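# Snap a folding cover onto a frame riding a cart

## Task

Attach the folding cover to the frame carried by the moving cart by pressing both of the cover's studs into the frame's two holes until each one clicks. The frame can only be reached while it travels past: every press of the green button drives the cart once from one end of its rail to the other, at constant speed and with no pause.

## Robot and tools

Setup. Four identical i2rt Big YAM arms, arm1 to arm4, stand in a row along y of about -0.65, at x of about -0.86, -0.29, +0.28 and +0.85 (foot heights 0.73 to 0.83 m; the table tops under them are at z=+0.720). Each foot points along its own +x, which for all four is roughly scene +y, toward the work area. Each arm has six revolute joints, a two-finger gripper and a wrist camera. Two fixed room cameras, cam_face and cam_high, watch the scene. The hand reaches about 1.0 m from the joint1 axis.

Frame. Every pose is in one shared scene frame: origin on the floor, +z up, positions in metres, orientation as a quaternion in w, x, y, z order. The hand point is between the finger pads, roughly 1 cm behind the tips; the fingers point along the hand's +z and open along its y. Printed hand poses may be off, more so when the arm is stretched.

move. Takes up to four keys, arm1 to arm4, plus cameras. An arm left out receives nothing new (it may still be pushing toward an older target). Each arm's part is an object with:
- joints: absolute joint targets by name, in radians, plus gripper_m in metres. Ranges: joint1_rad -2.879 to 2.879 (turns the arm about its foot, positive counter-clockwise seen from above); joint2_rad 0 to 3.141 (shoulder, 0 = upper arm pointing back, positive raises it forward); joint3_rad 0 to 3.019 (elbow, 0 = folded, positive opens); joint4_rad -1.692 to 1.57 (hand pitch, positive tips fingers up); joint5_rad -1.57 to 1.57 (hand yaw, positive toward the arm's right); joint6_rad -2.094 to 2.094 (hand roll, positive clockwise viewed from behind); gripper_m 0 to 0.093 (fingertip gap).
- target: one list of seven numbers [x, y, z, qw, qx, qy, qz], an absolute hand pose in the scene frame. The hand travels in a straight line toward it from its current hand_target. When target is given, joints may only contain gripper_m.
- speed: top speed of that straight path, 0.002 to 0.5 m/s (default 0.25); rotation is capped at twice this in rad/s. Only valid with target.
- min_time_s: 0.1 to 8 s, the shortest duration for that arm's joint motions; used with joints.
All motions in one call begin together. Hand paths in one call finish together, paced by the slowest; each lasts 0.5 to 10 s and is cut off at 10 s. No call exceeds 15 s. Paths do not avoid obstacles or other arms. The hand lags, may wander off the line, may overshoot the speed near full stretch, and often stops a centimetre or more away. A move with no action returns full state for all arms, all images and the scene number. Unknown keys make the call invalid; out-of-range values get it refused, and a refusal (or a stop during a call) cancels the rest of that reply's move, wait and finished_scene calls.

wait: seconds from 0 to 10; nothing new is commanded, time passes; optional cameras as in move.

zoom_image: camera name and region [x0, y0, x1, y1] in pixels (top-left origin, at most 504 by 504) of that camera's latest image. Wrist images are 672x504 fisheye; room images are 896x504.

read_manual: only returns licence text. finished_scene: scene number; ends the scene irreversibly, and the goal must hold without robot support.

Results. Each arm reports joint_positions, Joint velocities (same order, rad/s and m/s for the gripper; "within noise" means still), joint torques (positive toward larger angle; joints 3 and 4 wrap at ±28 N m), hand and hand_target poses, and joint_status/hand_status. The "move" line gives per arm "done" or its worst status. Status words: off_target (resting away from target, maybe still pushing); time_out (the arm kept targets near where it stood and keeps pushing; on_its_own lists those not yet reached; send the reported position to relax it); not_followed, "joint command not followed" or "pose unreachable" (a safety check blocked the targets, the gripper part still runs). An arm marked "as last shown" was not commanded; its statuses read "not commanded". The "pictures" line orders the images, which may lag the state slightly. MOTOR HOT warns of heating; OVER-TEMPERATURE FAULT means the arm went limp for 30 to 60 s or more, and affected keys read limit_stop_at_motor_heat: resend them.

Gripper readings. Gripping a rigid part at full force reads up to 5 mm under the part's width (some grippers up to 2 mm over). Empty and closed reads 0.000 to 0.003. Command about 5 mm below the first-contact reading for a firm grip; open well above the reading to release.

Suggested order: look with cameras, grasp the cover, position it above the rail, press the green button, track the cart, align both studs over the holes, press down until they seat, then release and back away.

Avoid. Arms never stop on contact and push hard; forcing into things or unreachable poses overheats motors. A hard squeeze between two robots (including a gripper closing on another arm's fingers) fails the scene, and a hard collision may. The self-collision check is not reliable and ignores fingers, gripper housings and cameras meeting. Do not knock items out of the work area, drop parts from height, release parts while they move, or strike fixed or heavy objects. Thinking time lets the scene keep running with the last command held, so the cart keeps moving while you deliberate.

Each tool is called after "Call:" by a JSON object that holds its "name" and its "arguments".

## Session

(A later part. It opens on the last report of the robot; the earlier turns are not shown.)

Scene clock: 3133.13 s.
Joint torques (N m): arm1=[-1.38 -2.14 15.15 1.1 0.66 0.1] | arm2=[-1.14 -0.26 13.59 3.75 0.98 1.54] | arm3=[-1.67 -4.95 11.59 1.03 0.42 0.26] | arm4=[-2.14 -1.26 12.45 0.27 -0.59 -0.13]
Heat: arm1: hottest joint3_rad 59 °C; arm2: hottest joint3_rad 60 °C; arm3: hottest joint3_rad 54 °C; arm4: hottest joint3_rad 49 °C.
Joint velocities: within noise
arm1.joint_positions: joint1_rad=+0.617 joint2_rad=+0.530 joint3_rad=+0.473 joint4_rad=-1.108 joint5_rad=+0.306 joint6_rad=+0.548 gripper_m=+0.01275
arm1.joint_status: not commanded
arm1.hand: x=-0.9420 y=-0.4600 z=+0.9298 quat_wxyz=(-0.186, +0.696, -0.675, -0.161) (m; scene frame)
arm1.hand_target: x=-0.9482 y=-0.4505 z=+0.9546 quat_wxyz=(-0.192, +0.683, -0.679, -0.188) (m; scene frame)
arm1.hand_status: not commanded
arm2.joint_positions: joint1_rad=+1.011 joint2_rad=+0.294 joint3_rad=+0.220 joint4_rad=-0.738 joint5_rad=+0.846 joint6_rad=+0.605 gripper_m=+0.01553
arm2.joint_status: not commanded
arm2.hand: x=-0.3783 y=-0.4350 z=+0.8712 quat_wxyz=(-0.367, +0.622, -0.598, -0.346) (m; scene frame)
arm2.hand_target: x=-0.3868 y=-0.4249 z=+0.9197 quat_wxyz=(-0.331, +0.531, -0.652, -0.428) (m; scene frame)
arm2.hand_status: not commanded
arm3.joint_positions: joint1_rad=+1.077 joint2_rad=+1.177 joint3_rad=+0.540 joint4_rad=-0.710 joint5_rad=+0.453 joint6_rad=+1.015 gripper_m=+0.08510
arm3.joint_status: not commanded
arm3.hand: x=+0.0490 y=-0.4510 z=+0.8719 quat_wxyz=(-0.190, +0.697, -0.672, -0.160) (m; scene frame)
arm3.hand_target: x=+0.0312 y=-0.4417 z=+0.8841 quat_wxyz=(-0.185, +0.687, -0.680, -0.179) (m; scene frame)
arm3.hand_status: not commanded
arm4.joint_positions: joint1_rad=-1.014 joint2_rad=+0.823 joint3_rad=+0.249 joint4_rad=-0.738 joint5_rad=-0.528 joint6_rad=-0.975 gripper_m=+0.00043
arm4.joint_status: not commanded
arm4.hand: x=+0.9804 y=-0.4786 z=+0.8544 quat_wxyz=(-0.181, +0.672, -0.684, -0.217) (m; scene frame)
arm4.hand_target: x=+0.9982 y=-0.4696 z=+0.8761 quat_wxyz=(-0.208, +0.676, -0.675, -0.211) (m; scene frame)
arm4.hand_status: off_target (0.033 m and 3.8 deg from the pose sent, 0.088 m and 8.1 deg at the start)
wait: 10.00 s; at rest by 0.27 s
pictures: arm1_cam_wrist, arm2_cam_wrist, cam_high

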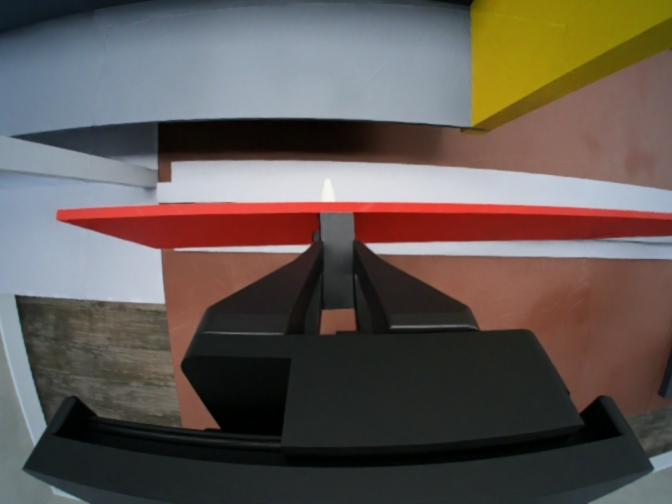

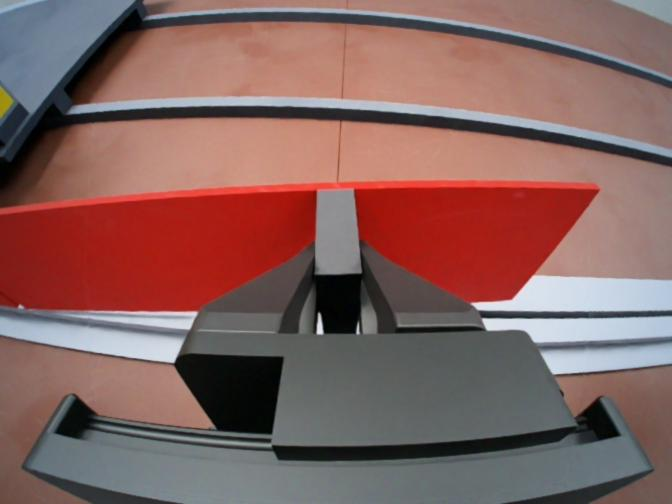

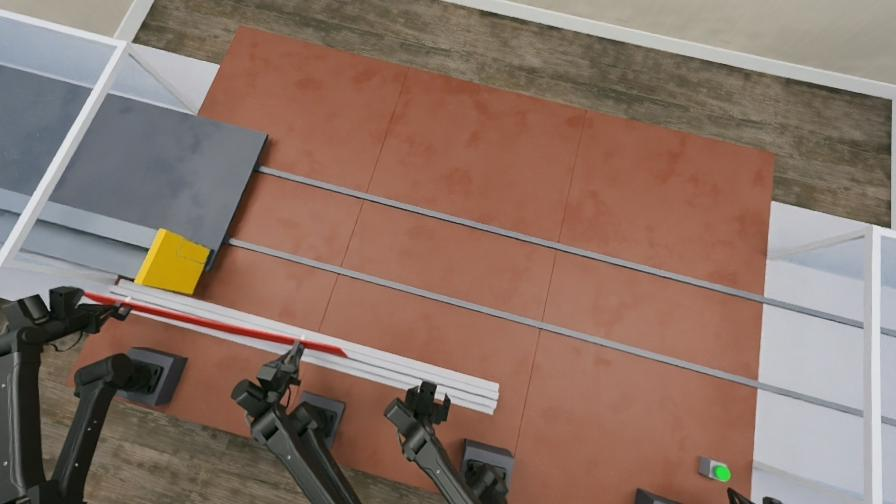

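Call:
{"name": "wait", "arguments": {"seconds": 10}}

Call:
{"name": "wait", "arguments": {"seconds": 10}}

Call:
{"name": "wait", "arguments": {"seconds": 10}}

Call:
{"name": "wait", "arguments": {"seconds": 10}}

Call:
{"name": "wait", "arguments": {"seconds": 10}}

Call:
{"name": "wait", "arguments": {"seconds": 10}}

Call:
{"name": "wait", "arguments": {"seconds": 10}}

Call:
{"name": "wait", "arguments": {"seconds": 10}}

Call:
{"name": "wait", "arguments": {"seconds": 10, "cameras": ["cam_high","arm1_cam_wrist","arm2_cam_wrist"]}}

Scene clock: 3150.67 s.
Joint torques (N m): arm1=[-0.79 -1.79 15.31 1.05 0.58 0.12] | arm2=[-1.14 -0.21 13.59 3.75 0.98 1.53] | arm3=[-1.61 -4.89 11.6 1.1 0.42 0.25] | arm4=[-2.2 -1.38 12.46 0.28 -0.59 -0.13]
Heat: arm1: hottest joint3_rad 60 °C; arm2: hottest joint3_rad 60 °C; arm3: hottest joint3_rad 54 °C; arm4: hottest joint3_rad 49 °C.
Joint velocities: within noise
arm1.joint_positions: joint1_rad=+0.617 joint2_rad=+0.530 joint3_rad=+0.473 joint4_rad=-1.108 joint5_rad=+0.306 joint6_rad=+0.548 gripper_m=+0.01275
arm1.joint_status: not commanded
arm1.hand: x=-0.9420 y=-0.4600 z=+0.9298 quat_wxyz=(-0.186, +0.696, -0.675, -0.161) (m; scene frame)
arm1.hand_target: x=-0.9482 y=-0.4505 z=+0.9546 quat_wxyz=(-0.192, +0.683, -0.679, -0.188) (m; scene frame)
arm1.hand_status: not commanded
arm2.joint_positions: joint1_rad=+1.011 joint2_rad=+0.294 joint3_rad=+0.220 joint4_rad=-0.738 joint5_rad=+0.846 joint6_rad=+0.605 gripper_m=+0.01553
arm2.joint_status: not commanded
arm2.hand: x=-0.3783 y=-0.4350 z=+0.8712 quat_wxyz=(-0.367, +0.622, -0.598, -0.346) (m; scene frame)
arm2.hand_target: x=-0.3868 y=-0.4249 z=+0.9197 quat_wxyz=(-0.331, +0.531, -0.652, -0.428) (m; scene frame)
arm2.hand_status: not commanded
arm3.joint_positions: joint1_rad=+1.077 joint2_rad=+1.177 joint3_rad=+0.540 joint4_rad=-0.710 joint5_rad=+0.453 joint6_rad=+1.015 gripper_m=+0.08510
arm3.joint_status: not commanded
arm3.hand: x=+0.0490 y=-0.4510 z=+0.8719 quat_wxyz=(-0.190, +0.697, -0.672, -0.160) (m; scene frame)
arm3.hand_target: x=+0.0312 y=-0.4417 z=+0.8841 quat_wxyz=(-0.185, +0.687, -0.680, -0.179) (m; scene frame)
arm3.hand_status: not commanded
arm4.joint_positions: joint1_rad=-1.014 joint2_rad=+0.823 joint3_rad=+0.249 joint4_rad=-0.738 joint5_rad=-0.528 joint6_rad=-0.975 gripper_m=+0.00043
arm4.joint_status: not commanded
arm4.hand: x=+0.9804 y=-0.4786 z=+0.8544 quat_wxyz=(-0.181, +0.672, -0.684, -0.217) (m; scene frame)
arm4.hand_target: x=+0.9982 y=-0.4696 z=+0.8761 quat_wxyz=(-0.208, +0.676, -0.675, -0.211) (m; scene frame)
arm4.hand_status: off_target (0.033 m and 3.8 deg from the pose sent, 0.088 m and 8.1 deg at the start)
wait: 10.00 s; at rest from the start
pictures: none

Scene clock: 3160.67 s.
Joint torques (N m): arm1=[-0.38 -2.02 15.31 1.03 0.59 0.17] | arm2=[-1.2 -0.26 13.59 3.75 0.98 1.54] | arm3=[-1.49 -4.84 11.59 1.09 0.44 0.25] | arm4=[-2.2 -1.32 12.46 0.25 -0.59 -0.14]
Heat: arm1: hottest joint3_rad 60 °C; arm2: hottest joint3_rad 61 °C; arm3: hottest joint3_rad 54 °C; arm4: hottest joint3_rad 49 °C.
Joint velocities: within noise
arm1.joint_positions: joint1_rad=+0.617 joint2_rad=+0.530 joint3_rad=+0.473 joint4_rad=-1.108 joint5_rad=+0.306 joint6_rad=+0.548 gripper_m=+0.01275
arm1.joint_status: not commanded
arm1.hand: x=-0.9420 y=-0.4600 z=+0.9298 quat_wxyz=(-0.186, +0.696, -0.675, -0.161) (m; scene frame)
arm1.hand_target: x=-0.9482 y=-0.4505 z=+0.9546 quat_wxyz=(-0.192, +0.683, -0.679, -0.188) (m; scene frame)
arm1.hand_status: not commanded
arm2.joint_positions: joint1_rad=+1.011 joint2_rad=+0.294 joint3_rad=+0.220 joint4_rad=-0.738 joint5_rad=+0.846 joint6_rad=+0.605 gripper_m=+0.01553
arm2.joint_status: not commanded
arm2.hand: x=-0.3783 y=-0.4350 z=+0.8712 quat_wxyz=(-0.367, +0.622, -0.598, -0.346) (m; scene frame)
arm2.hand_target: x=-0.3868 y=-0.4249 z=+0.9197 quat_wxyz=(-0.331, +0.531, -0.652, -0.428) (m; scene frame)
arm2.hand_status: not commanded
arm3.joint_positions: joint1_rad=+1.077 joint2_rad=+1.177 joint3_rad=+0.540 joint4_rad=-0.710 joint5_rad=+0.453 joint6_rad=+1.015 gripper_m=+0.08510
arm3.joint_status: not commanded
arm3.hand: x=+0.0490 y=-0.4510 z=+0.8719 quat_wxyz=(-0.190, +0.697, -0.672, -0.160) (m; scene frame)
arm3.hand_target: x=+0.0312 y=-0.4417 z=+0.8841 quat_wxyz=(-0.185, +0.687, -0.680, -0.179) (m; scene frame)
arm3.hand_status: not commanded
arm4.joint_positions: joint1_rad=-1.014 joint2_rad=+0.823 joint3_rad=+0.249 joint4_rad=-0.738 joint5_rad=-0.528 joint6_rad=-0.975 gripper_m=+0.00043
arm4.joint_status: not commanded
arm4.hand: x=+0.9804 y=-0.4786 z=+0.8544 quat_wxyz=(-0.181, +0.672, -0.684, -0.217) (m; scene frame)
arm4.hand_target: x=+0.9982 y=-0.4696 z=+0.8761 quat_wxyz=(-0.208, +0.676, -0.675, -0.211) (m; scene frame)
arm4.hand_status: off_target (0.033 m and 3.8 deg from the pose sent, 0.088 m and 8.1 deg at the start)
wait: 10.00 s; at rest by 0.27 s
pictures: none

Scene clock: 3170.67 s.
Joint torques (N m): arm1=[-1.08 -1.32 15.34 0.98 0.6 0.13] | arm2=[-1.2 -0.26 13.59 3.74 0.98 1.54] | arm3=[-1.49 -4.95 11.56 1.06 0.43 0.26] | arm4=[-2.08 -1.38 12.45 0.24 -0.59 -0.13]
Heat: arm1: hottest joint3_rad 61 °C; arm2: hottest joint3_rad 61 °C; arm3: hottest joint3_rad 54 °C; arm4: hottest joint3_rad 49 °C.
Joint velocities: within noise
arm1.joint_positions: joint1_rad=+0.617 joint2_rad=+0.530 joint3_rad=+0.473 joint4_rad=-1.108 joint5_rad=+0.306 joint6_rad=+0.548 gripper_m=+0.01275
arm1.joint_status: not commanded
arm1.hand: x=-0.9420 y=-0.4600 z=+0.9298 quat_wxyz=(-0.186, +0.696, -0.675, -0.161) (m; scene frame)
arm1.hand_target: x=-0.9482 y=-0.4505 z=+0.9546 quat_wxyz=(-0.192, +0.683, -0.679, -0.188) (m; scene frame)
arm1.hand_status: not commanded
arm2.joint_positions: joint1_rad=+1.011 joint2_rad=+0.294 joint3_rad=+0.220 joint4_rad=-0.738 joint5_rad=+0.846 joint6_rad=+0.605 gripper_m=+0.01553
arm2.joint_status: not commanded
arm2.hand: x=-0.3783 y=-0.4350 z=+0.8712 quat_wxyz=(-0.367, +0.622, -0.598, -0.346) (m; scene frame)
arm2.hand_target: x=-0.3868 y=-0.4249 z=+0.9197 quat_wxyz=(-0.331, +0.531, -0.652, -0.428) (m; scene frame)
arm2.hand_status: not commanded
arm3.joint_positions: joint1_rad=+1.077 joint2_rad=+1.177 joint3_rad=+0.540 joint4_rad=-0.710 joint5_rad=+0.453 joint6_rad=+1.015 gripper_m=+0.08510
arm3.joint_status: not commanded
arm3.hand: x=+0.0490 y=-0.4510 z=+0.8719 quat_wxyz=(-0.190, +0.697, -0.672, -0.160) (m; scene frame)
arm3.hand_target: x=+0.0312 y=-0.4417 z=+0.8841 quat_wxyz=(-0.185, +0.687, -0.680, -0.179) (m; scene frame)
arm3.hand_status: not commanded
arm4.joint_positions: joint1_rad=-1.014 joint2_rad=+0.823 joint3_rad=+0.249 joint4_rad=-0.738 joint5_rad=-0.528 joint6_rad=-0.975 gripper_m=+0.00043
arm4.joint_status: not commanded
arm4.hand: x=+0.9804 y=-0.4786 z=+0.8544 quat_wxyz=(-0.181, +0.672, -0.684, -0.217) (m; scene frame)
arm4.hand_target: x=+0.9982 y=-0.4696 z=+0.8761 quat_wxyz=(-0.208, +0.676, -0.675, -0.211) (m; scene frame)
arm4.hand_status: off_target (0.033 m and 3.8 deg from the pose sent, 0.088 m and 8.1 deg at the start)
wait: 10.00 s; at rest by 0.27 s
pictures: none

Scene clock: 3180.67 s.
Joint torques (N m): arm1=[-0.97 -1.73 15.23 0.98 0.59 0.11] | arm2=[-1.2 -0.26 13.6 3.74 0.99 1.54] | arm3=[-1.44 -4.72 11.58 1.06 0.42 0.26] | arm4=[-2.08 -1.38 12.48 0.23 -0.58 -0.13]
Heat: arm1: hottest joint3_rad 61 °C; arm2: hottest joint3_rad 61 °C; arm3: hottest joint3_rad 54 °C; arm4: hottest joint3_rad 49 °C.
Joint velocities: within noise
arm1.joint_positions: joint1_rad=+0.617 joint2_rad=+0.530 joint3_rad=+0.473 joint4_rad=-1.108 joint5_rad=+0.306 joint6_rad=+0.548 gripper_m=+0.01275
arm1.joint_status: not commanded
arm1.hand: x=-0.9420 y=-0.4600 z=+0.9298 quat_wxyz=(-0.186, +0.696, -0.675, -0.161) (m; scene frame)
arm1.hand_target: x=-0.9482 y=-0.4505 z=+0.9546 quat_wxyz=(-0.192, +0.683, -0.679, -0.188) (m; scene frame)
arm1.hand_status: not commanded
arm2.joint_positions: joint1_rad=+1.011 joint2_rad=+0.294 joint3_rad=+0.220 joint4_rad=-0.738 joint5_rad=+0.846 joint6_rad=+0.605 gripper_m=+0.01553
arm2.joint_status: not commanded
arm2.hand: x=-0.3783 y=-0.4350 z=+0.8712 quat_wxyz=(-0.367, +0.622, -0.598, -0.346) (m; scene frame)
arm2.hand_target: x=-0.3868 y=-0.4249 z=+0.9197 quat_wxyz=(-0.331, +0.531, -0.652, -0.428) (m; scene frame)
arm2.hand_status: not commanded
arm3.joint_positions: joint1_rad=+1.077 joint2_rad=+1.177 joint3_rad=+0.540 joint4_rad=-0.710 joint5_rad=+0.453 joint6_rad=+1.015 gripper_m=+0.08510
arm3.joint_status: not commanded
arm3.hand: x=+0.0490 y=-0.4510 z=+0.8719 quat_wxyz=(-0.190, +0.697, -0.672, -0.160) (m; scene frame)
arm3.hand_target: x=+0.0312 y=-0.4417 z=+0.8841 quat_wxyz=(-0.185, +0.687, -0.680, -0.179) (m; scene frame)
arm3.hand_status: not commanded
arm4.joint_positions: joint1_rad=-1.014 joint2_rad=+0.823 joint3_rad=+0.249 joint4_rad=-0.738 joint5_rad=-0.528 joint6_rad=-0.975 gripper_m=+0.00043
arm4.joint_status: not commanded
arm4.hand: x=+0.9804 y=-0.4786 z=+0.8544 quat_wxyz=(-0.181, +0.672, -0.684, -0.217) (m; scene frame)
arm4.hand_target: x=+0.9982 y=-0.4696 z=+0.8761 quat_wxyz=(-0.208, +0.676, -0.675, -0.211) (m; scene frame)
arm4.hand_status: off_target (0.033 m and 3.8 deg from the pose sent, 0.088 m and 8.1 deg at the start)
wait: 10.00 s; at rest by 0.27 s
pictures: none

Scene clock: 3190.67 s.
Joint torques (N m): arm1=[-1.14 -1.85 15.39 1.07 0.66 0.17] | arm2=[-1.2 -0.26 13.59 3.77 0.99 1.53] | arm3=[-1.44 -4.89 11.58 1.06 0.42 0.25] | arm4=[-2.02 -1.32 12.46 0.24 -0.58 -0.14]
Heat: arm1: hottest joint3_rad 61 °C; arm2: hottest joint3_rad 61 °C; arm3: hottest joint3_rad 54 °C; arm4: hottest joint3_rad 49 °C.
Joint velocities: within noise
arm1.joint_positions: joint1_rad=+0.617 joint2_rad=+0.530 joint3_rad=+0.473 joint4_rad=-1.108 joint5_rad=+0.306 joint6_rad=+0.548 gripper_m=+0.01275
arm1.joint_status: not commanded
arm1.hand: x=-0.9420 y=-0.4600 z=+0.9298 quat_wxyz=(-0.186, +0.696, -0.675, -0.161) (m; scene frame)
arm1.hand_target: x=-0.9482 y=-0.4505 z=+0.9546 quat_wxyz=(-0.192, +0.683, -0.679, -0.188) (m; scene frame)
arm1.hand_status: not commanded
arm2.joint_positions: joint1_rad=+1.011 joint2_rad=+0.294 joint3_rad=+0.220 joint4_rad=-0.738 joint5_rad=+0.846 joint6_rad=+0.605 gripper_m=+0.01553
arm2.joint_status: not commanded
arm2.hand: x=-0.3783 y=-0.4350 z=+0.8712 quat_wxyz=(-0.367, +0.622, -0.598, -0.346) (m; scene frame)
arm2.hand_target: x=-0.3868 y=-0.4249 z=+0.9197 quat_wxyz=(-0.331, +0.531, -0.652, -0.428) (m; scene frame)
arm2.hand_status: not commanded
arm3.joint_positions: joint1_rad=+1.077 joint2_rad=+1.177 joint3_rad=+0.540 joint4_rad=-0.710 joint5_rad=+0.453 joint6_rad=+1.015 gripper_m=+0.08510
arm3.joint_status: not commanded
arm3.hand: x=+0.0490 y=-0.4510 z=+0.8719 quat_wxyz=(-0.190, +0.697, -0.672, -0.160) (m; scene frame)
arm3.hand_target: x=+0.0312 y=-0.4417 z=+0.8841 quat_wxyz=(-0.185, +0.687, -0.680, -0.179) (m; scene frame)
arm3.hand_status: not commanded
arm4.joint_positions: joint1_rad=-1.014 joint2_rad=+0.823 joint3_rad=+0.249 joint4_rad=-0.738 joint5_rad=-0.528 joint6_rad=-0.975 gripper_m=+0.00043
arm4.joint_status: not commanded
arm4.hand: x=+0.9804 y=-0.4786 z=+0.8544 quat_wxyz=(-0.181, +0.672, -0.684, -0.217) (m; scene frame)
arm4.hand_target: x=+0.9982 y=-0.4696 z=+0.8761 quat_wxyz=(-0.208, +0.676, -0.675, -0.211) (m; scene frame)
arm4.hand_status: off_target (0.033 m and 3.8 deg from the pose sent, 0.088 m and 8.1 deg at the start)
wait: 10.00 s; at rest by 0.27 s
pictures: none

Scene clock: 3200.67 s.
Joint torques (N m): arm1=[-0.26 -1.85 15.39 1.09 0.69 0.14] | arm2=[-1.2 -0.26 13.59 3.75 0.98 1.54] | arm3=[-1.49 -4.84 11.59 1.03 0.42 0.25] | arm4=[-2.2 -1.38 12.46 0.25 -0.59 -0.13]
Heat: arm1: hottest joint3_rad 62 °C; arm2: hottest joint3_rad 61 °C; arm3: hottest joint3_rad 54 °C; arm4: hottest joint3_rad 49 °C.
Joint velocities: within noise
arm1.joint_positions: joint1_rad=+0.617 joint2_rad=+0.530 joint3_rad=+0.473 joint4_rad=-1.108 joint5_rad=+0.306 joint6_rad=+0.548 gripper_m=+0.01275
arm1.joint_status: not commanded
arm1.hand: x=-0.9420 y=-0.4600 z=+0.9298 quat_wxyz=(-0.186, +0.696, -0.675, -0.161) (m; scene frame)
arm1.hand_target: x=-0.9482 y=-0.4505 z=+0.9546 quat_wxyz=(-0.192, +0.683, -0.679, -0.188) (m; scene frame)
arm1.hand_status: not commanded
arm2.joint_positions: joint1_rad=+1.011 joint2_rad=+0.294 joint3_rad=+0.220 joint4_rad=-0.738 joint5_rad=+0.846 joint6_rad=+0.605 gripper_m=+0.01553
arm2.joint_status: not commanded
arm2.hand: x=-0.3783 y=-0.4350 z=+0.8712 quat_wxyz=(-0.367, +0.622, -0.598, -0.346) (m; scene frame)
arm2.hand_target: x=-0.3868 y=-0.4249 z=+0.9197 quat_wxyz=(-0.331, +0.531, -0.652, -0.428) (m; scene frame)
arm2.hand_status: not commanded
arm3.joint_positions: joint1_rad=+1.077 joint2_rad=+1.177 joint3_rad=+0.540 joint4_rad=-0.710 joint5_rad=+0.453 joint6_rad=+1.015 gripper_m=+0.08510
arm3.joint_status: not commanded
arm3.hand: x=+0.0490 y=-0.4510 z=+0.8719 quat_wxyz=(-0.190, +0.697, -0.672, -0.160) (m; scene frame)
arm3.hand_target: x=+0.0312 y=-0.4417 z=+0.8841 quat_wxyz=(-0.185, +0.687, -0.680, -0.179) (m; scene frame)
arm3.hand_status: not commanded
arm4.joint_positions: joint1_rad=-1.014 joint2_rad=+0.823 joint3_rad=+0.249 joint4_rad=-0.738 joint5_rad=-0.528 joint6_rad=-0.975 gripper_m=+0.00043
arm4.joint_status: not commanded
arm4.hand: x=+0.9804 y=-0.4786 z=+0.8544 quat_wxyz=(-0.181, +0.672, -0.684, -0.217) (m; scene frame)
arm4.hand_target: x=+0.9982 y=-0.4696 z=+0.8761 quat_wxyz=(-0.208, +0.676, -0.675, -0.211) (m; scene frame)
arm4.hand_status: off_target (0.033 m and 3.8 deg from the pose sent, 0.088 m and 8.1 deg at the start)
wait: 10.00 s; at rest by 0.27 s
pictures: none

Scene clock: 3210.67 s.
Joint torques (N m): arm1=[-0.03 -1.2 15.17 0.91 0.64 0.12] | arm2=[-1.2 -0.26 13.59 3.75 0.99 1.53] | arm3=[-1.32 -4.78 11.6 1.09 0.42 0.25] | arm4=[-2.14 -1.32 12.45 0.28 -0.59 -0.13]
Heat: arm1: hottest joint3_rad 62 °C; arm2: hottest joint3_rad 62 °C; arm3: hottest joint3_rad 54 °C; arm4: hottest joint3_rad 49 °C.
Joint velocities: within noise
arm1.joint_positions: joint1_rad=+0.617 joint2_rad=+0.530 joint3_rad=+0.473 joint4_rad=-1.108 joint5_rad=+0.306 joint6_rad=+0.548 gripper_m=+0.01275
arm1.joint_status: not commanded
arm1.hand: x=-0.9420 y=-0.4600 z=+0.9298 quat_wxyz=(-0.186, +0.696, -0.675, -0.161) (m; scene frame)
arm1.hand_target: x=-0.9482 y=-0.4505 z=+0.9546 quat_wxyz=(-0.192, +0.683, -0.679, -0.188) (m; scene frame)
arm1.hand_status: not commanded
arm2.joint_positions: joint1_rad=+1.011 joint2_rad=+0.294 joint3_rad=+0.220 joint4_rad=-0.738 joint5_rad=+0.846 joint6_rad=+0.605 gripper_m=+0.01553
arm2.joint_status: not commanded
arm2.hand: x=-0.3783 y=-0.4350 z=+0.8712 quat_wxyz=(-0.367, +0.622, -0.598, -0.346) (m; scene frame)
arm2.hand_target: x=-0.3868 y=-0.4249 z=+0.9197 quat_wxyz=(-0.331, +0.531, -0.652, -0.428) (m; scene frame)
arm2.hand_status: not commanded
arm3.joint_positions: joint1_rad=+1.077 joint2_rad=+1.177 joint3_rad=+0.540 joint4_rad=-0.710 joint5_rad=+0.453 joint6_rad=+1.015 gripper_m=+0.08510
arm3.joint_status: not commanded
arm3.hand: x=+0.0490 y=-0.4510 z=+0.8719 quat_wxyz=(-0.190, +0.697, -0.672, -0.160) (m; scene frame)
arm3.hand_target: x=+0.0312 y=-0.4417 z=+0.8841 quat_wxyz=(-0.185, +0.687, -0.680, -0.179) (m; scene frame)
arm3.hand_status: not commanded
arm4.joint_positions: joint1_rad=-1.014 joint2_rad=+0.823 joint3_rad=+0.249 joint4_rad=-0.738 joint5_rad=-0.528 joint6_rad=-0.975 gripper_m=+0.00043
arm4.joint_status: not commanded
arm4.hand: x=+0.9804 y=-0.4786 z=+0.8544 quat_wxyz=(-0.181, +0.672, -0.684, -0.217) (m; scene frame)
arm4.hand_target: x=+0.9982 y=-0.4696 z=+0.8761 quat_wxyz=(-0.208, +0.676, -0.675, -0.211) (m; scene frame)
arm4.hand_status: off_target (0.033 m and 3.8 deg from the pose sent, 0.088 m and 8.1 deg at the start)
wait: 10.00 s; at rest by 0.27 s
pictures: none

Scene clock: 3220.67 s.
Joint torques (N m): arm1=[-1.03 -1.44 15.19 0.9 0.59 0.09] | arm2=[-1.2 -0.26 13.59 3.75 0.98 1.54] | arm3=[-1.55 -4.89 11.56 1.05 0.43 0.26] | arm4=[-2.2 -1.44 12.48 0.24 -0.58 -0.14]
Heat: arm1: hottest joint3_rad 62 °C; arm2: hottest joint3_rad 62 °C; arm3: hottest joint3_rad 54 °C; arm4: hottest joint3_rad 49 °C.
Joint velocities: within noise
arm1.joint_positions: joint1_rad=+0.617 joint2_rad=+0.530 joint3_rad=+0.473 joint4_rad=-1.108 joint5_rad=+0.306 joint6_rad=+0.548 gripper_m=+0.01275
arm1.joint_status: not commanded
arm1.hand: x=-0.9420 y=-0.4600 z=+0.9298 quat_wxyz=(-0.186, +0.696, -0.675, -0.161) (m; scene frame)
arm1.hand_target: x=-0.9482 y=-0.4505 z=+0.9546 quat_wxyz=(-0.192, +0.683, -0.679, -0.188) (m; scene frame)
arm1.hand_status: not commanded
arm2.joint_positions: joint1_rad=+1.011 joint2_rad=+0.294 joint3_rad=+0.220 joint4_rad=-0.738 joint5_rad=+0.846 joint6_rad=+0.605 gripper_m=+0.01553
arm2.joint_status: not commanded
arm2.hand: x=-0.3783 y=-0.4350 z=+0.8712 quat_wxyz=(-0.367, +0.622, -0.598, -0.346) (m; scene frame)
arm2.hand_target: x=-0.3868 y=-0.4249 z=+0.9197 quat_wxyz=(-0.331, +0.531, -0.652, -0.428) (m; scene frame)
arm2.hand_status: not commanded
arm3.joint_positions: joint1_rad=+1.077 joint2_rad=+1.177 joint3_rad=+0.540 joint4_rad=-0.710 joint5_rad=+0.453 joint6_rad=+1.015 gripper_m=+0.08510
arm3.joint_status: not commanded
arm3.hand: x=+0.0490 y=-0.4510 z=+0.8719 quat_wxyz=(-0.190, +0.697, -0.672, -0.160) (m; scene frame)
arm3.hand_target: x=+0.0312 y=-0.4417 z=+0.8841 quat_wxyz=(-0.185, +0.687, -0.680, -0.179) (m; scene frame)
arm3.hand_status: not commanded
arm4.joint_positions: joint1_rad=-1.014 joint2_rad=+0.823 joint3_rad=+0.249 joint4_rad=-0.738 joint5_rad=-0.528 joint6_rad=-0.975 gripper_m=+0.00043
arm4.joint_status: not commanded
arm4.hand: x=+0.9804 y=-0.4786 z=+0.8544 quat_wxyz=(-0.181, +0.672, -0.684, -0.217) (m; scene frame)
arm4.hand_target: x=+0.9982 y=-0.4696 z=+0.8761 quat_wxyz=(-0.208, +0.676, -0.675, -0.211) (m; scene frame)
arm4.hand_status: off_target (0.033 m and 3.8 deg from the pose sent, 0.088 m and 8.1 deg at the start)
wait: 10.00 s; at rest by 0.27 s
pictures: none

Scene clock: 3230.67 s.
Joint torques (N m): arm1=[-0.03 -1.73 15.28 1.05 0.6 0.12] | arm2=[-1.2 -0.26 13.59 3.75 0.98 1.53] | arm3=[-1.55 -5.01 11.56 1.06 0.42 0.27] | arm4=[-2.14 -1.38 12.45 0.27 -0.59 -0.13]
Heat: arm1: hottest joint3_rad 62 °C; arm2: hottest joint3_rad 62 °C; arm3: hottest joint3_rad 54 °C; arm4: hottest joint3_rad 49 °C.
Joint velocities: within noise
arm1.joint_positions: joint1_rad=+0.617 joint2_rad=+0.530 joint3_rad=+0.473 joint4_rad=-1.108 joint5_rad=+0.306 joint6_rad=+0.548 gripper_m=+0.01275
arm1.joint_status: not commanded
arm1.hand: x=-0.9420 y=-0.4600 z=+0.9298 quat_wxyz=(-0.186, +0.696, -0.675, -0.161) (m; scene frame)
arm1.hand_target: x=-0.9482 y=-0.4505 z=+0.9546 quat_wxyz=(-0.192, +0.683, -0.679, -0.188) (m; scene frame)
arm1.hand_status: not commanded
arm2.joint_positions: joint1_rad=+1.011 joint2_rad=+0.294 joint3_rad=+0.220 joint4_rad=-0.738 joint5_rad=+0.846 joint6_rad=+0.605 gripper_m=+0.01553
arm2.joint_status: not commanded
arm2.hand: x=-0.3783 y=-0.4350 z=+0.8712 quat_wxyz=(-0.367, +0.622, -0.598, -0.346) (m; scene frame)
arm2.hand_target: x=-0.3868 y=-0.4249 z=+0.9197 quat_wxyz=(-0.331, +0.531, -0.652, -0.428) (m; scene frame)
arm2.hand_status: not commanded
arm3.joint_positions: joint1_rad=+1.077 joint2_rad=+1.177 joint3_rad=+0.540 joint4_rad=-0.710 joint5_rad=+0.453 joint6_rad=+1.015 gripper_m=+0.08510
arm3.joint_status: not commanded
arm3.hand: x=+0.0490 y=-0.4510 z=+0.8719 quat_wxyz=(-0.190, +0.697, -0.672, -0.160) (m; scene frame)
arm3.hand_target: x=+0.0312 y=-0.4417 z=+0.8841 quat_wxyz=(-0.185, +0.687, -0.680, -0.179) (m; scene frame)
arm3.hand_status: not commanded
arm4.joint_positions: joint1_rad=-1.014 joint2_rad=+0.823 joint3_rad=+0.249 joint4_rad=-0.738 joint5_rad=-0.528 joint6_rad=-0.975 gripper_m=+0.00043
arm4.joint_status: not commanded
arm4.hand: x=+0.9804 y=-0.4786 z=+0.8544 quat_wxyz=(-0.181, +0.672, -0.684, -0.217) (m; scene frame)
arm4.hand_target: x=+0.9982 y=-0.4696 z=+0.8761 quat_wxyz=(-0.208, +0.676, -0.675, -0.211) (m; scene frame)
arm4.hand_status: off_target (0.033 m and 3.8 deg from the pose sent, 0.088 m and 8.1 deg at the start)
wait: 10.00 s; at rest by 0.27 s
pictures: arm1_cam_wrist, arm2_cam_wrist, cam_high

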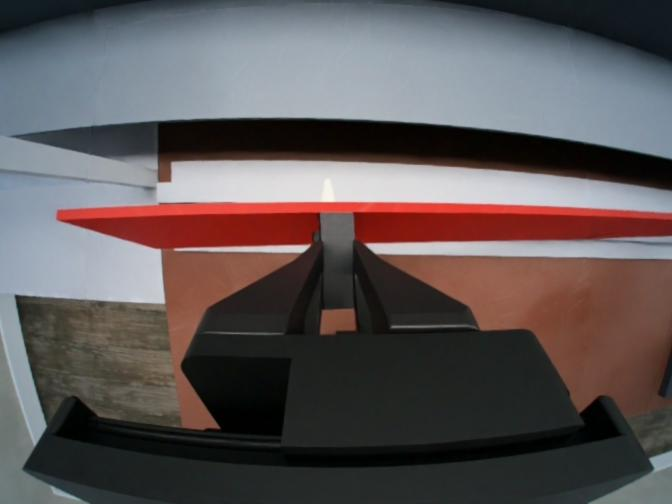

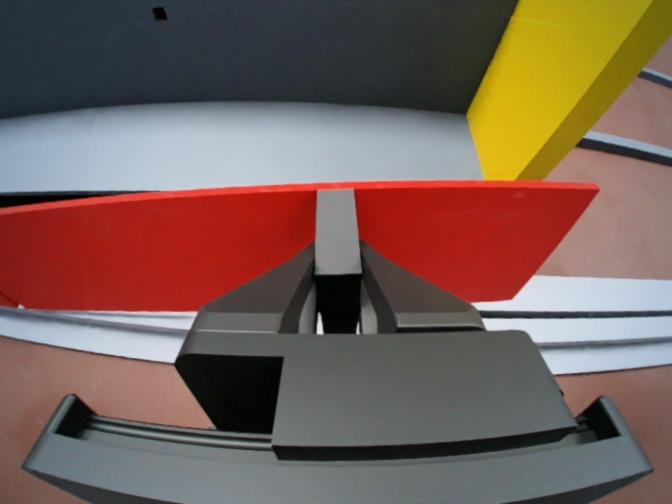

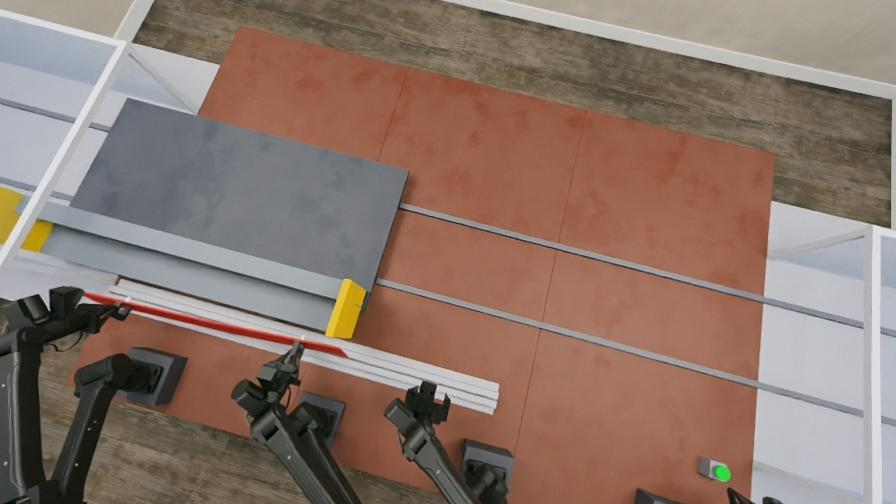

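Call:
{"name": "move", "arguments": {"arm1": {"target":[-0.932,-0.37,0.955,-0.2,0.678,-0.678,-0.2],"speed":0.013}, "arm2": {"target":[-0.37,-0.355,0.93,-0.337,0.523,-0.659,-0.424],"speed":0.013}, "cameras": ["arm1_cam_wrist","arm2_cam_wrist","cam_high"]}}

Scene clock: 3244.43 s.
Joint torques (N m): arm1=[-1.73 -3.43 17.94 1.88 0.19 -0.04] | arm2=[-1.38 -0.62 15.06 5.85 0.33 1.09] | arm3=[-1.49 -4.72 11.56 1.07 0.41 0.26] | arm4=[-2.14 -1.32 12.46 0.27 -0.6 -0.14]
Heat: arm1: hottest joint3_rad 63 °C; arm2: hottest joint3_rad 62 °C; arm3: hottest joint3_rad 54 °C; arm4: hottest joint3_rad 49 °C.
move: arm1 off_target; arm2 off_target
Joint velocities: within noise
arm1.joint_positions: joint1_rad=+0.341 joint2_rad=+0.726 joint3_rad=+0.481 joint4_rad=-0.868 joint5_rad=+0.175 joint6_rad=+0.307 gripper_m=+0.01258
arm1.joint_status: not commanded
arm1.hand: x=-0.9262 y=-0.4004 z=+0.9108 quat_wxyz=(-0.176, +0.693, -0.681, -0.160) (m; scene frame)
arm1.hand_target: x=-0.9320 y=-0.3735 z=+0.9547 quat_wxyz=(-0.199, +0.678, -0.679, -0.202) (m; scene frame)
arm1.hand_status: off_target (0.054 m and 5.6 deg from the pose sent, 0.094 m and 5.2 deg at the start)
arm2.joint_positions: joint1_rad=+0.609 joint2_rad=+0.400 joint3_rad=+0.220 joint4_rad=-0.509 joint5_rad=+0.520 joint6_rad=+0.365 gripper_m=+0.01553
arm2.joint_status: not commanded
arm2.hand: x=-0.3575 y=-0.3931 z=+0.8600 quat_wxyz=(-0.337, +0.619, -0.630, -0.326) (m; scene frame)
arm2.hand_target: x=-0.3659 y=-0.3699 z=+0.9307 quat_wxyz=(-0.332, +0.529, -0.656, -0.423) (m; scene frame)
arm2.hand_status: off_target (0.081 m and 16.1 deg from the pose sent, 0.100 m and 16.4 deg at the start)
arm3, arm4: as last shown
pictures: arm1_cam_wrist, arm2_cam_wrist, cam_high

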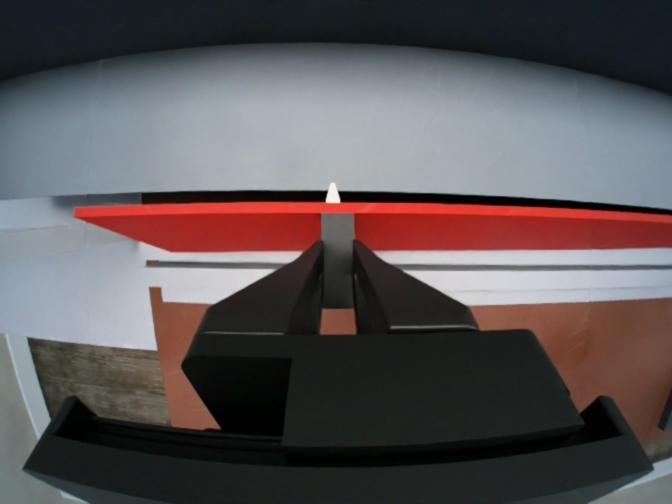

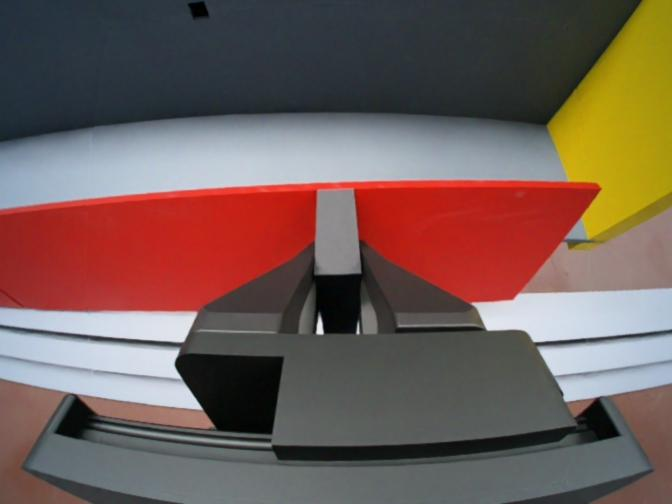

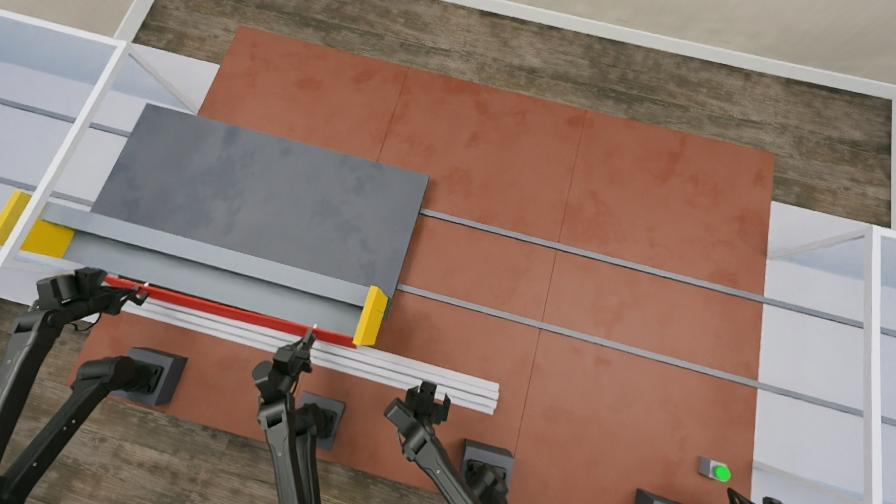

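Call:
{"name": "move", "arguments": {"arm1": {"target":[-0.932,-0.37,0.983,-0.2,0.678,-0.678,-0.2],"speed":0.02}, "arm2": {"target":[-0.37,-0.36,0.97,-0.337,0.523,-0.659,-0.424],"speed":0.02}, "cameras": ["arm1_cam_wrist","arm2_cam_wrist","cam_high"]}}

Scene clock: 3254.50 s.
Joint torques (N m): arm1=[-2.2 -3.49 18.85 1.09 0.35 -0.11] | arm2=[-1.08 -1.14 18.24 3.36 0.51 1.16] | arm3=[-1.61 -4.78 11.54 1.06 0.44 0.26] | arm4=[-2.2 -1.26 12.42 0.27 -0.59 -0.14]
Heat: arm1: hottest joint3_rad 64 °C; arm2: hottest joint3_rad 64 °C; arm3: hottest joint3_rad 54 °C; arm4: hottest joint3_rad 49 °C.
move: arm1 off_target; arm2 off_target
Joint velocities: within noise
arm1.joint_positions: joint1_rad=+0.338 joint2_rad=+0.726 joint3_rad=+0.544 joint4_rad=-0.925 joint5_rad=+0.173 joint6_rad=+0.304 gripper_m=+0.01249
arm1.joint_status: not commanded
arm1.hand: x=-0.9283 y=-0.3941 z=+0.9348 quat_wxyz=(-0.177, +0.692, -0.680, -0.162) (m; scene frame)
arm1.hand_target: x=-0.9319 y=-0.3722 z=+0.9815 quat_wxyz=(-0.200, +0.679, -0.678, -0.200) (m; scene frame)
arm1.hand_status: off_target (0.054 m and 5.3 deg from the pose sent, 0.079 m and 5.6 deg at the start)
arm2.joint_positions: joint1_rad=+0.598 joint2_rad=+0.393 joint3_rad=+0.272 joint4_rad=-0.544 joint5_rad=+0.516 joint6_rad=+0.356 gripper_m=+0.01553
arm2.joint_status: not commanded
arm2.hand: x=-0.3581 y=-0.3878 z=+0.8838 quat_wxyz=(-0.340, +0.614, -0.629, -0.333) (m; scene frame)
arm2.hand_target: x=-0.3661 y=-0.3691 z=+0.9677 quat_wxyz=(-0.333, +0.527, -0.655, -0.427) (m; scene frame)
arm2.hand_status: off_target (0.091 m and 15.2 deg from the pose sent, 0.116 m and 16.1 deg at the start)
arm3, arm4: as last shown
pictures: arm1_cam_wrist, arm2_cam_wrist, cam_high

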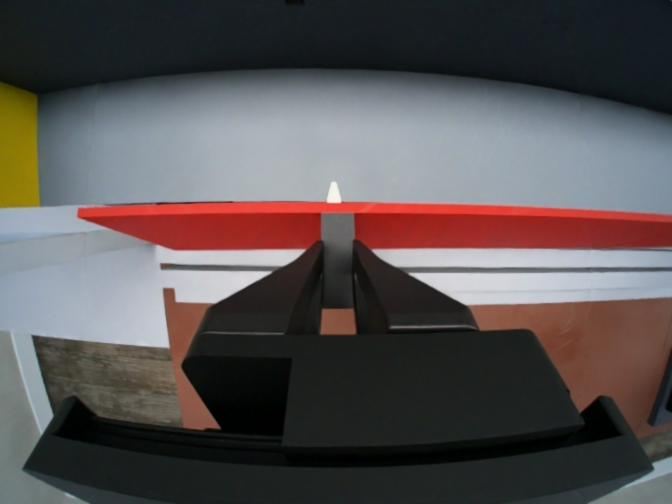

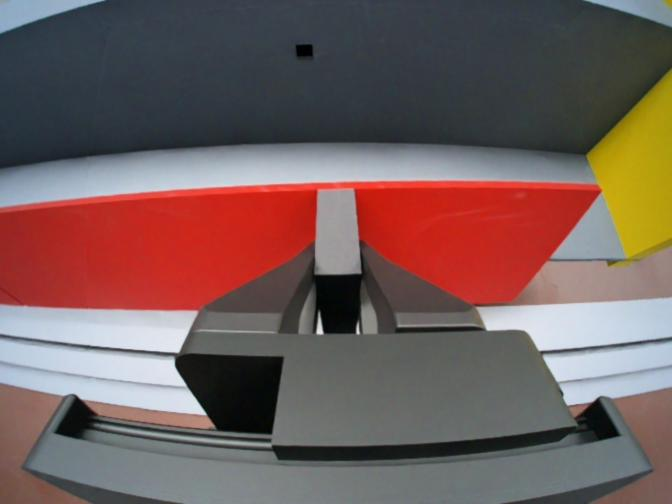

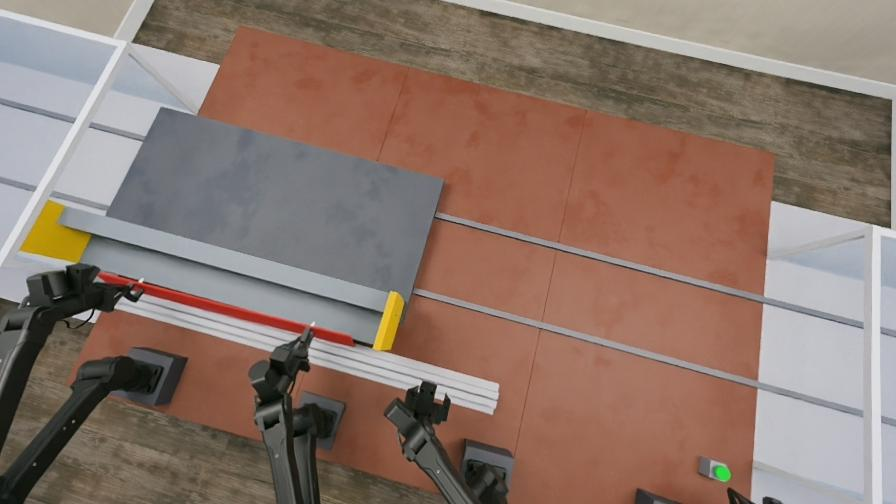

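Call:
{"name": "move", "arguments": {"arm1": {"target":[-0.89,-0.34,0.987,-0.2,0.678,-0.678,-0.2],"speed":0.018}, "arm2": {"target":[-0.327,-0.335,0.975,-0.337,0.523,-0.659,-0.424],"speed":0.018}, "cameras": ["arm1_cam_wrist","arm2_cam_wrist"]}}

Scene clock: 3262.03 s.
Joint torques (N m): arm1=[-1.2 -3.96 18.48 2.02 -0.01 -0.07] | arm2=[-1.9 -1.73 17.33 5.63 -0.16 1] | arm3=[-1.61 -4.78 11.58 1.02 0.43 0.26] | arm4=[-2.26 -1.44 12.49 0.25 -0.6 -0.13]
Heat: arm1: hottest joint3_rad 64 °C; arm2: hottest joint3_rad 68 °C; arm3: hottest joint3_rad 54 °C; arm4: hottest joint3_rad 49 °C.
move: arm1 off_target; arm2 off_target
Joint velocities: within noise
arm1.joint_positions: joint1_rad=+0.113 joint2_rad=+0.777 joint3_rad=+0.577 joint4_rad=-0.902 joint5_rad=+0.056 joint6_rad=+0.117 gripper_m=+0.01249
arm1.joint_status: not commanded
arm1.hand: x=-0.8902 y=-0.3719 z=+0.9391 quat_wxyz=(-0.166, +0.690, -0.686, -0.160) (m; scene frame)
arm1.hand_target: x=-0.8904 y=-0.3434 z=+0.9872 quat_wxyz=(-0.200, +0.678, -0.678, -0.201) (m; scene frame)
arm1.hand_status: off_target (0.058 m and 6.2 deg from the pose sent, 0.084 m and 5.3 deg at the start)
arm2.joint_positions: joint1_rad=+0.292 joint2_rad=+0.367 joint3_rad=+0.272 joint4_rad=-0.558 joint5_rad=+0.249 joint6_rad=+0.226 gripper_m=+0.01553
arm2.joint_status: not commanded
arm2.hand: x=-0.3210 y=-0.3800 z=+0.8763 quat_wxyz=(-0.310, +0.610, -0.653, -0.323) (m; scene frame)
arm2.hand_target: x=-0.3237 y=-0.3557 z=+0.9675 quat_wxyz=(-0.333, +0.526, -0.656, -0.427) (m; scene frame)
arm2.hand_status: off_target (0.109 m and 15.6 deg from the pose sent, 0.110 m and 15.2 deg at the start; pose on its path clipped on 54 of 109 steps)
arm3, arm4: as last shown
pictures: arm1_cam_wrist, arm2_cam_wrist

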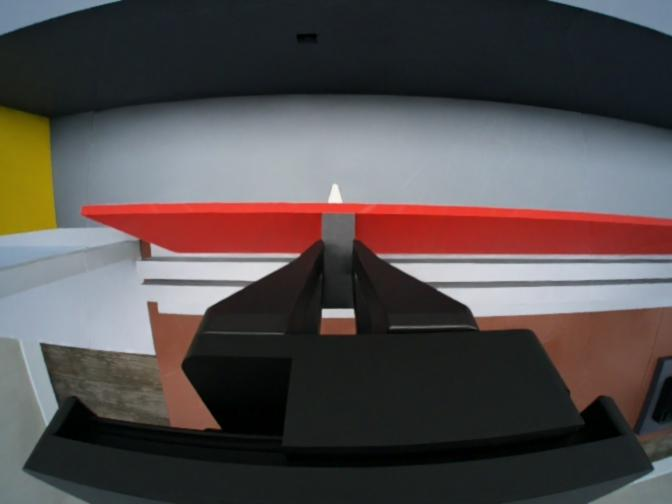

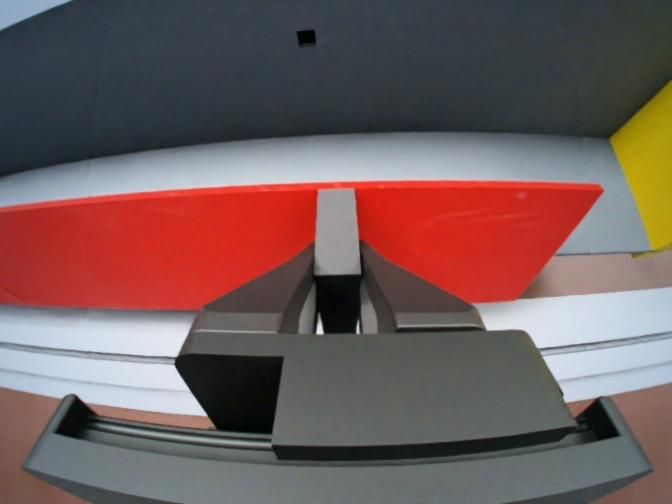

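Call:
{"name": "move", "arguments": {"arm1": {"target":[-0.872,-0.345,0.987,-0.2,0.678,-0.678,-0.2],"speed":0.01}, "arm2": {"target":[-0.308,-0.36,0.967,-0.337,0.523,-0.659,-0.424],"speed":0.01}, "cameras": ["arm1_cam_wrist","arm2_cam_wrist","cam_face"]}}

Call:
{"name": "zoom_image", "arguments": {"camera": "cam_face", "region": [240, 190, 560, 320]}}

Scene clock: 3272.77 s.
Joint torques (N m): arm1=[-1.79 -4.42 17.81 1.7 -0.04 -0.14] | arm2=[-1.79 -2.26 16.14 3.59 -0.58 1.15] | arm3=[-1.55 -4.89 11.56 1.06 0.44 0.26] | arm4=[-2.14 -1.32 12.49 0.25 -0.59 -0.14]
Heat: arm1: hottest joint3_rad 63 °C; arm2: hottest joint3_rad 71 °C; arm3: hottest joint3_rad 54 °C; arm4: hottest joint3_rad 49 °C.
move: arm1 off_target; arm2 off_target
Joint velocities: within noise
arm1.joint_positions: joint1_rad=+0.036 joint2_rad=+0.772 joint3_rad=+0.577 joint4_rad=-0.902 joint5_rad=+0.013 joint6_rad=+0.048 gripper_m=+0.01247
arm1.joint_status: not commanded
arm1.hand: x=-0.8757 y=-0.3710 z=+0.9402 quat_wxyz=(-0.164, +0.691, -0.685, -0.164) (m; scene frame)
arm1.hand_target: x=-0.8724 y=-0.3476 z=+0.9863 quat_wxyz=(-0.200, +0.678, -0.678, -0.200) (m; scene frame)
arm1.hand_status: off_target (0.054 m and 6.1 deg from the pose sent, 0.058 m and 6.2 deg at the start)
arm2.joint_positions: joint1_rad=+0.180 joint2_rad=+0.309 joint3_rad=+0.272 joint4_rad=-0.558 joint5_rad=+0.166 joint6_rad=+0.161 gripper_m=+0.01555
arm2.joint_status: not commanded
arm2.hand: x=-0.3049 y=-0.3791 z=+0.8886 quat_wxyz=(-0.322, +0.599, -0.650, -0.339) (m; scene frame)
arm2.hand_target: x=-0.3062 y=-0.3660 z=+0.9650 quat_wxyz=(-0.336, +0.526, -0.656, -0.425) (m; scene frame)
arm2.hand_status: off_target (0.081 m and 13.2 deg from the pose sent, 0.094 m and 15.6 deg at the start)
arm3, arm4: as last shown
pictures: arm1_cam_wrist, arm2_cam_wrist, cam_face

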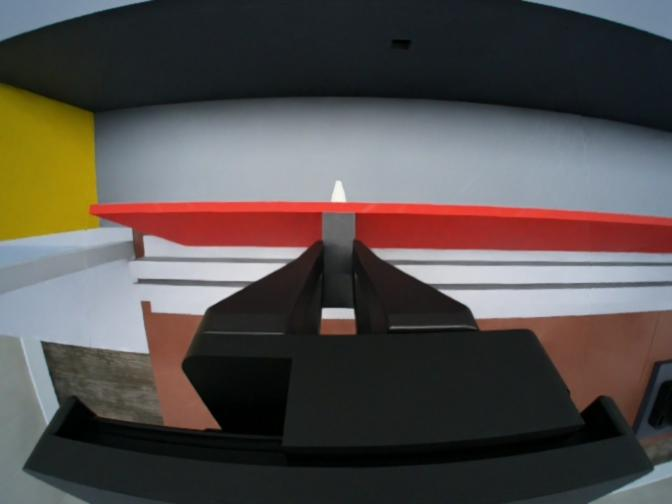

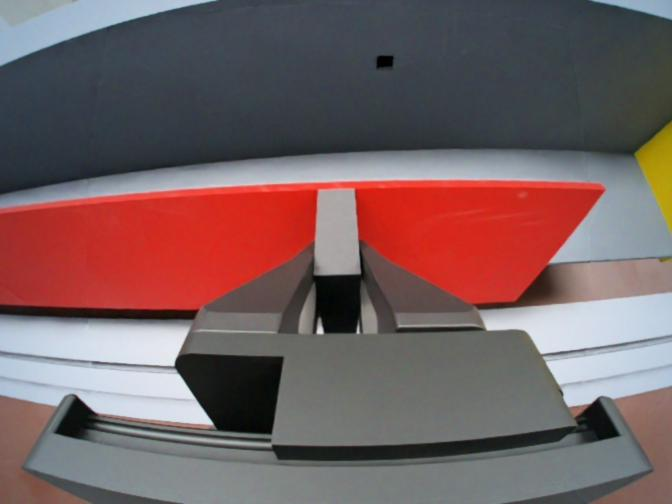

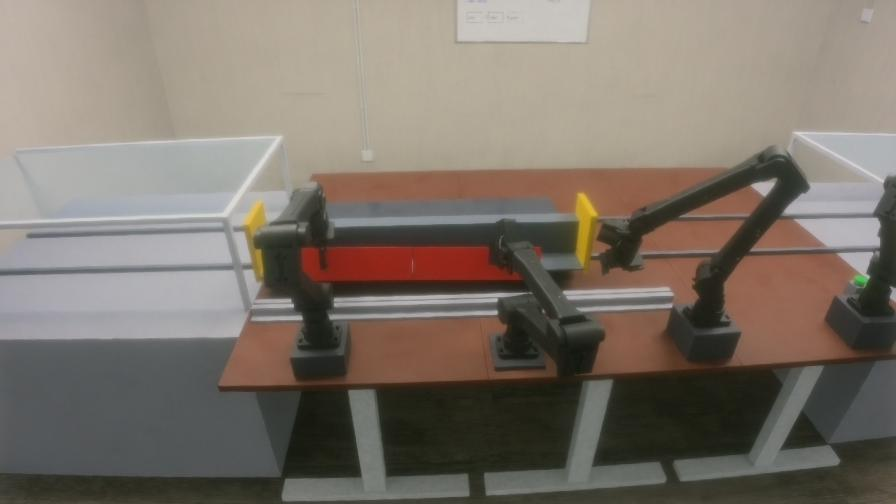

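Scaled by 1.575.

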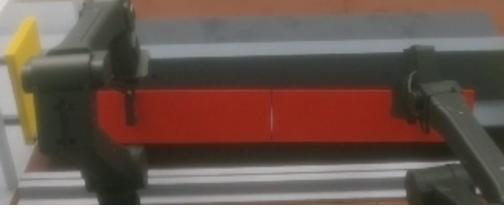

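Call:
{"name": "move", "arguments": {"arm1": {"target":[-0.77,-0.375,1.025,-0.2,0.678,-0.678,-0.2],"speed":0.04}, "arm2": {"target":[-0.204,-0.385,1.01,-0.337,0.523,-0.659,-0.424],"speed":0.04}, "cameras": ["arm1_cam_wrist","arm2_cam_wrist","cam_face"]}}

Scene clock: 3303.77 s.
Joint torques (N m): arm1=[-1.49 -2.49 16.77 0.76 -0.47 -0.1] | arm2=[-2.02 -0.09 17.52 2.39 -1.52 0.9] | arm3=[-1.49 -4.84 11.56 1.11 0.43 0.25] | arm4=[-2.14 -1.26 12.45 0.28 -0.59 -0.13]
Heat: arm1: hottest joint3_rad 66 °C; arm2: hottest joint3_rad 75 °C; arm3: hottest joint3_rad 54 °C; arm4: hottest joint3_rad 49 °C.
move: arm1 off_target; arm2 off_target
Joint velocities: within noise
arm1.joint_positions: joint1_rad=-0.481 joint2_rad=+0.736 joint3_rad=+0.685 joint4_rad=-1.046 joint5_rad=-0.253 joint6_rad=-0.371 gripper_m=+0.00033
arm1.joint_status: not commanded
arm1.on_its_own: gripper_m moved -0.01214 to your old target +0.00000
arm1.hand: x=-0.7778 y=-0.3872 z=+0.9926 quat_wxyz=(-0.174, +0.675, -0.691, -0.192) (m; scene frame)
arm1.hand_target: x=-0.7702 y=-0.3752 z=+1.0240 quat_wxyz=(-0.200, +0.674, -0.682, -0.200) (m; scene frame)
arm1.hand_status: off_target (0.035 m and 3.4 deg from the pose sent, 0.136 m and 6.1 deg at the start)
arm2.joint_positions: joint1_rad=-0.656 joint2_rad=+0.327 joint3_rad=+0.388 joint4_rad=-0.704 joint5_rad=-0.578 joint6_rad=-0.179 gripper_m=+0.02035
arm2.joint_status: not commanded
arm2.hand: x=-0.2125 y=-0.3971 z=+0.9373 quat_wxyz=(-0.302, +0.552, -0.671, -0.391) (m; scene frame)
arm2.hand_target: x=-0.2086 y=-0.3894 z=+1.0088 quat_wxyz=(-0.336, +0.523, -0.656, -0.429) (m; scene frame)
arm2.hand_status: off_target (0.074 m and 6.6 deg from the pose sent, 0.158 m and 13.2 deg at the start)
arm3, arm4: as last shown
pictures: arm1_cam_wrist, arm2_cam_wrist, cam_face

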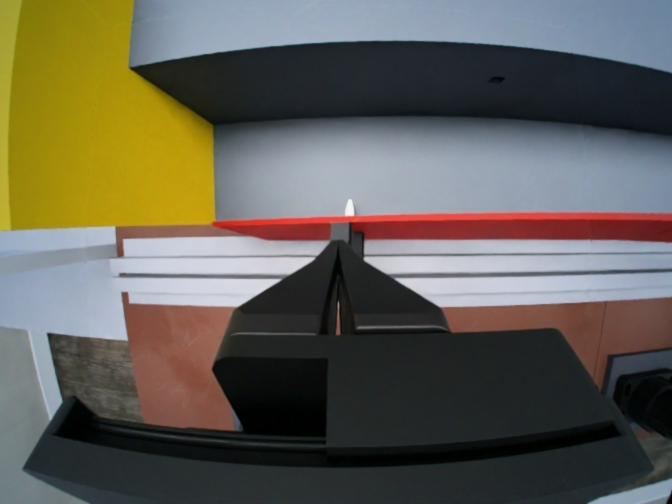

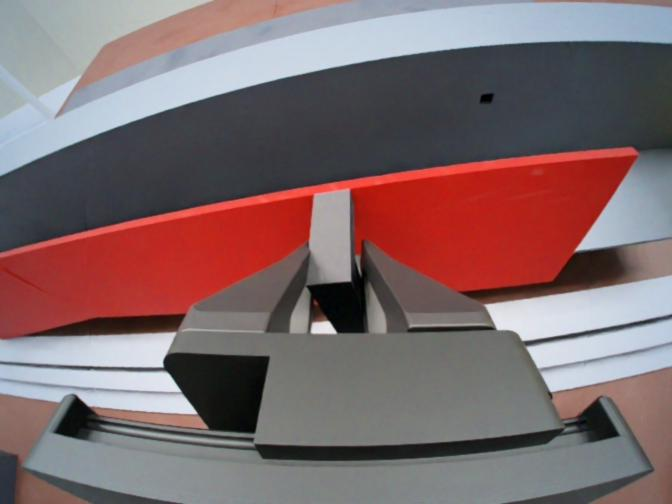

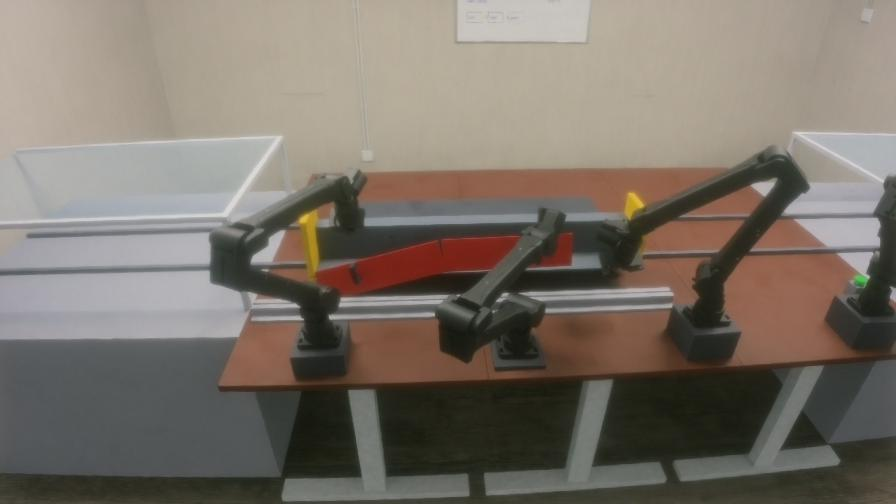

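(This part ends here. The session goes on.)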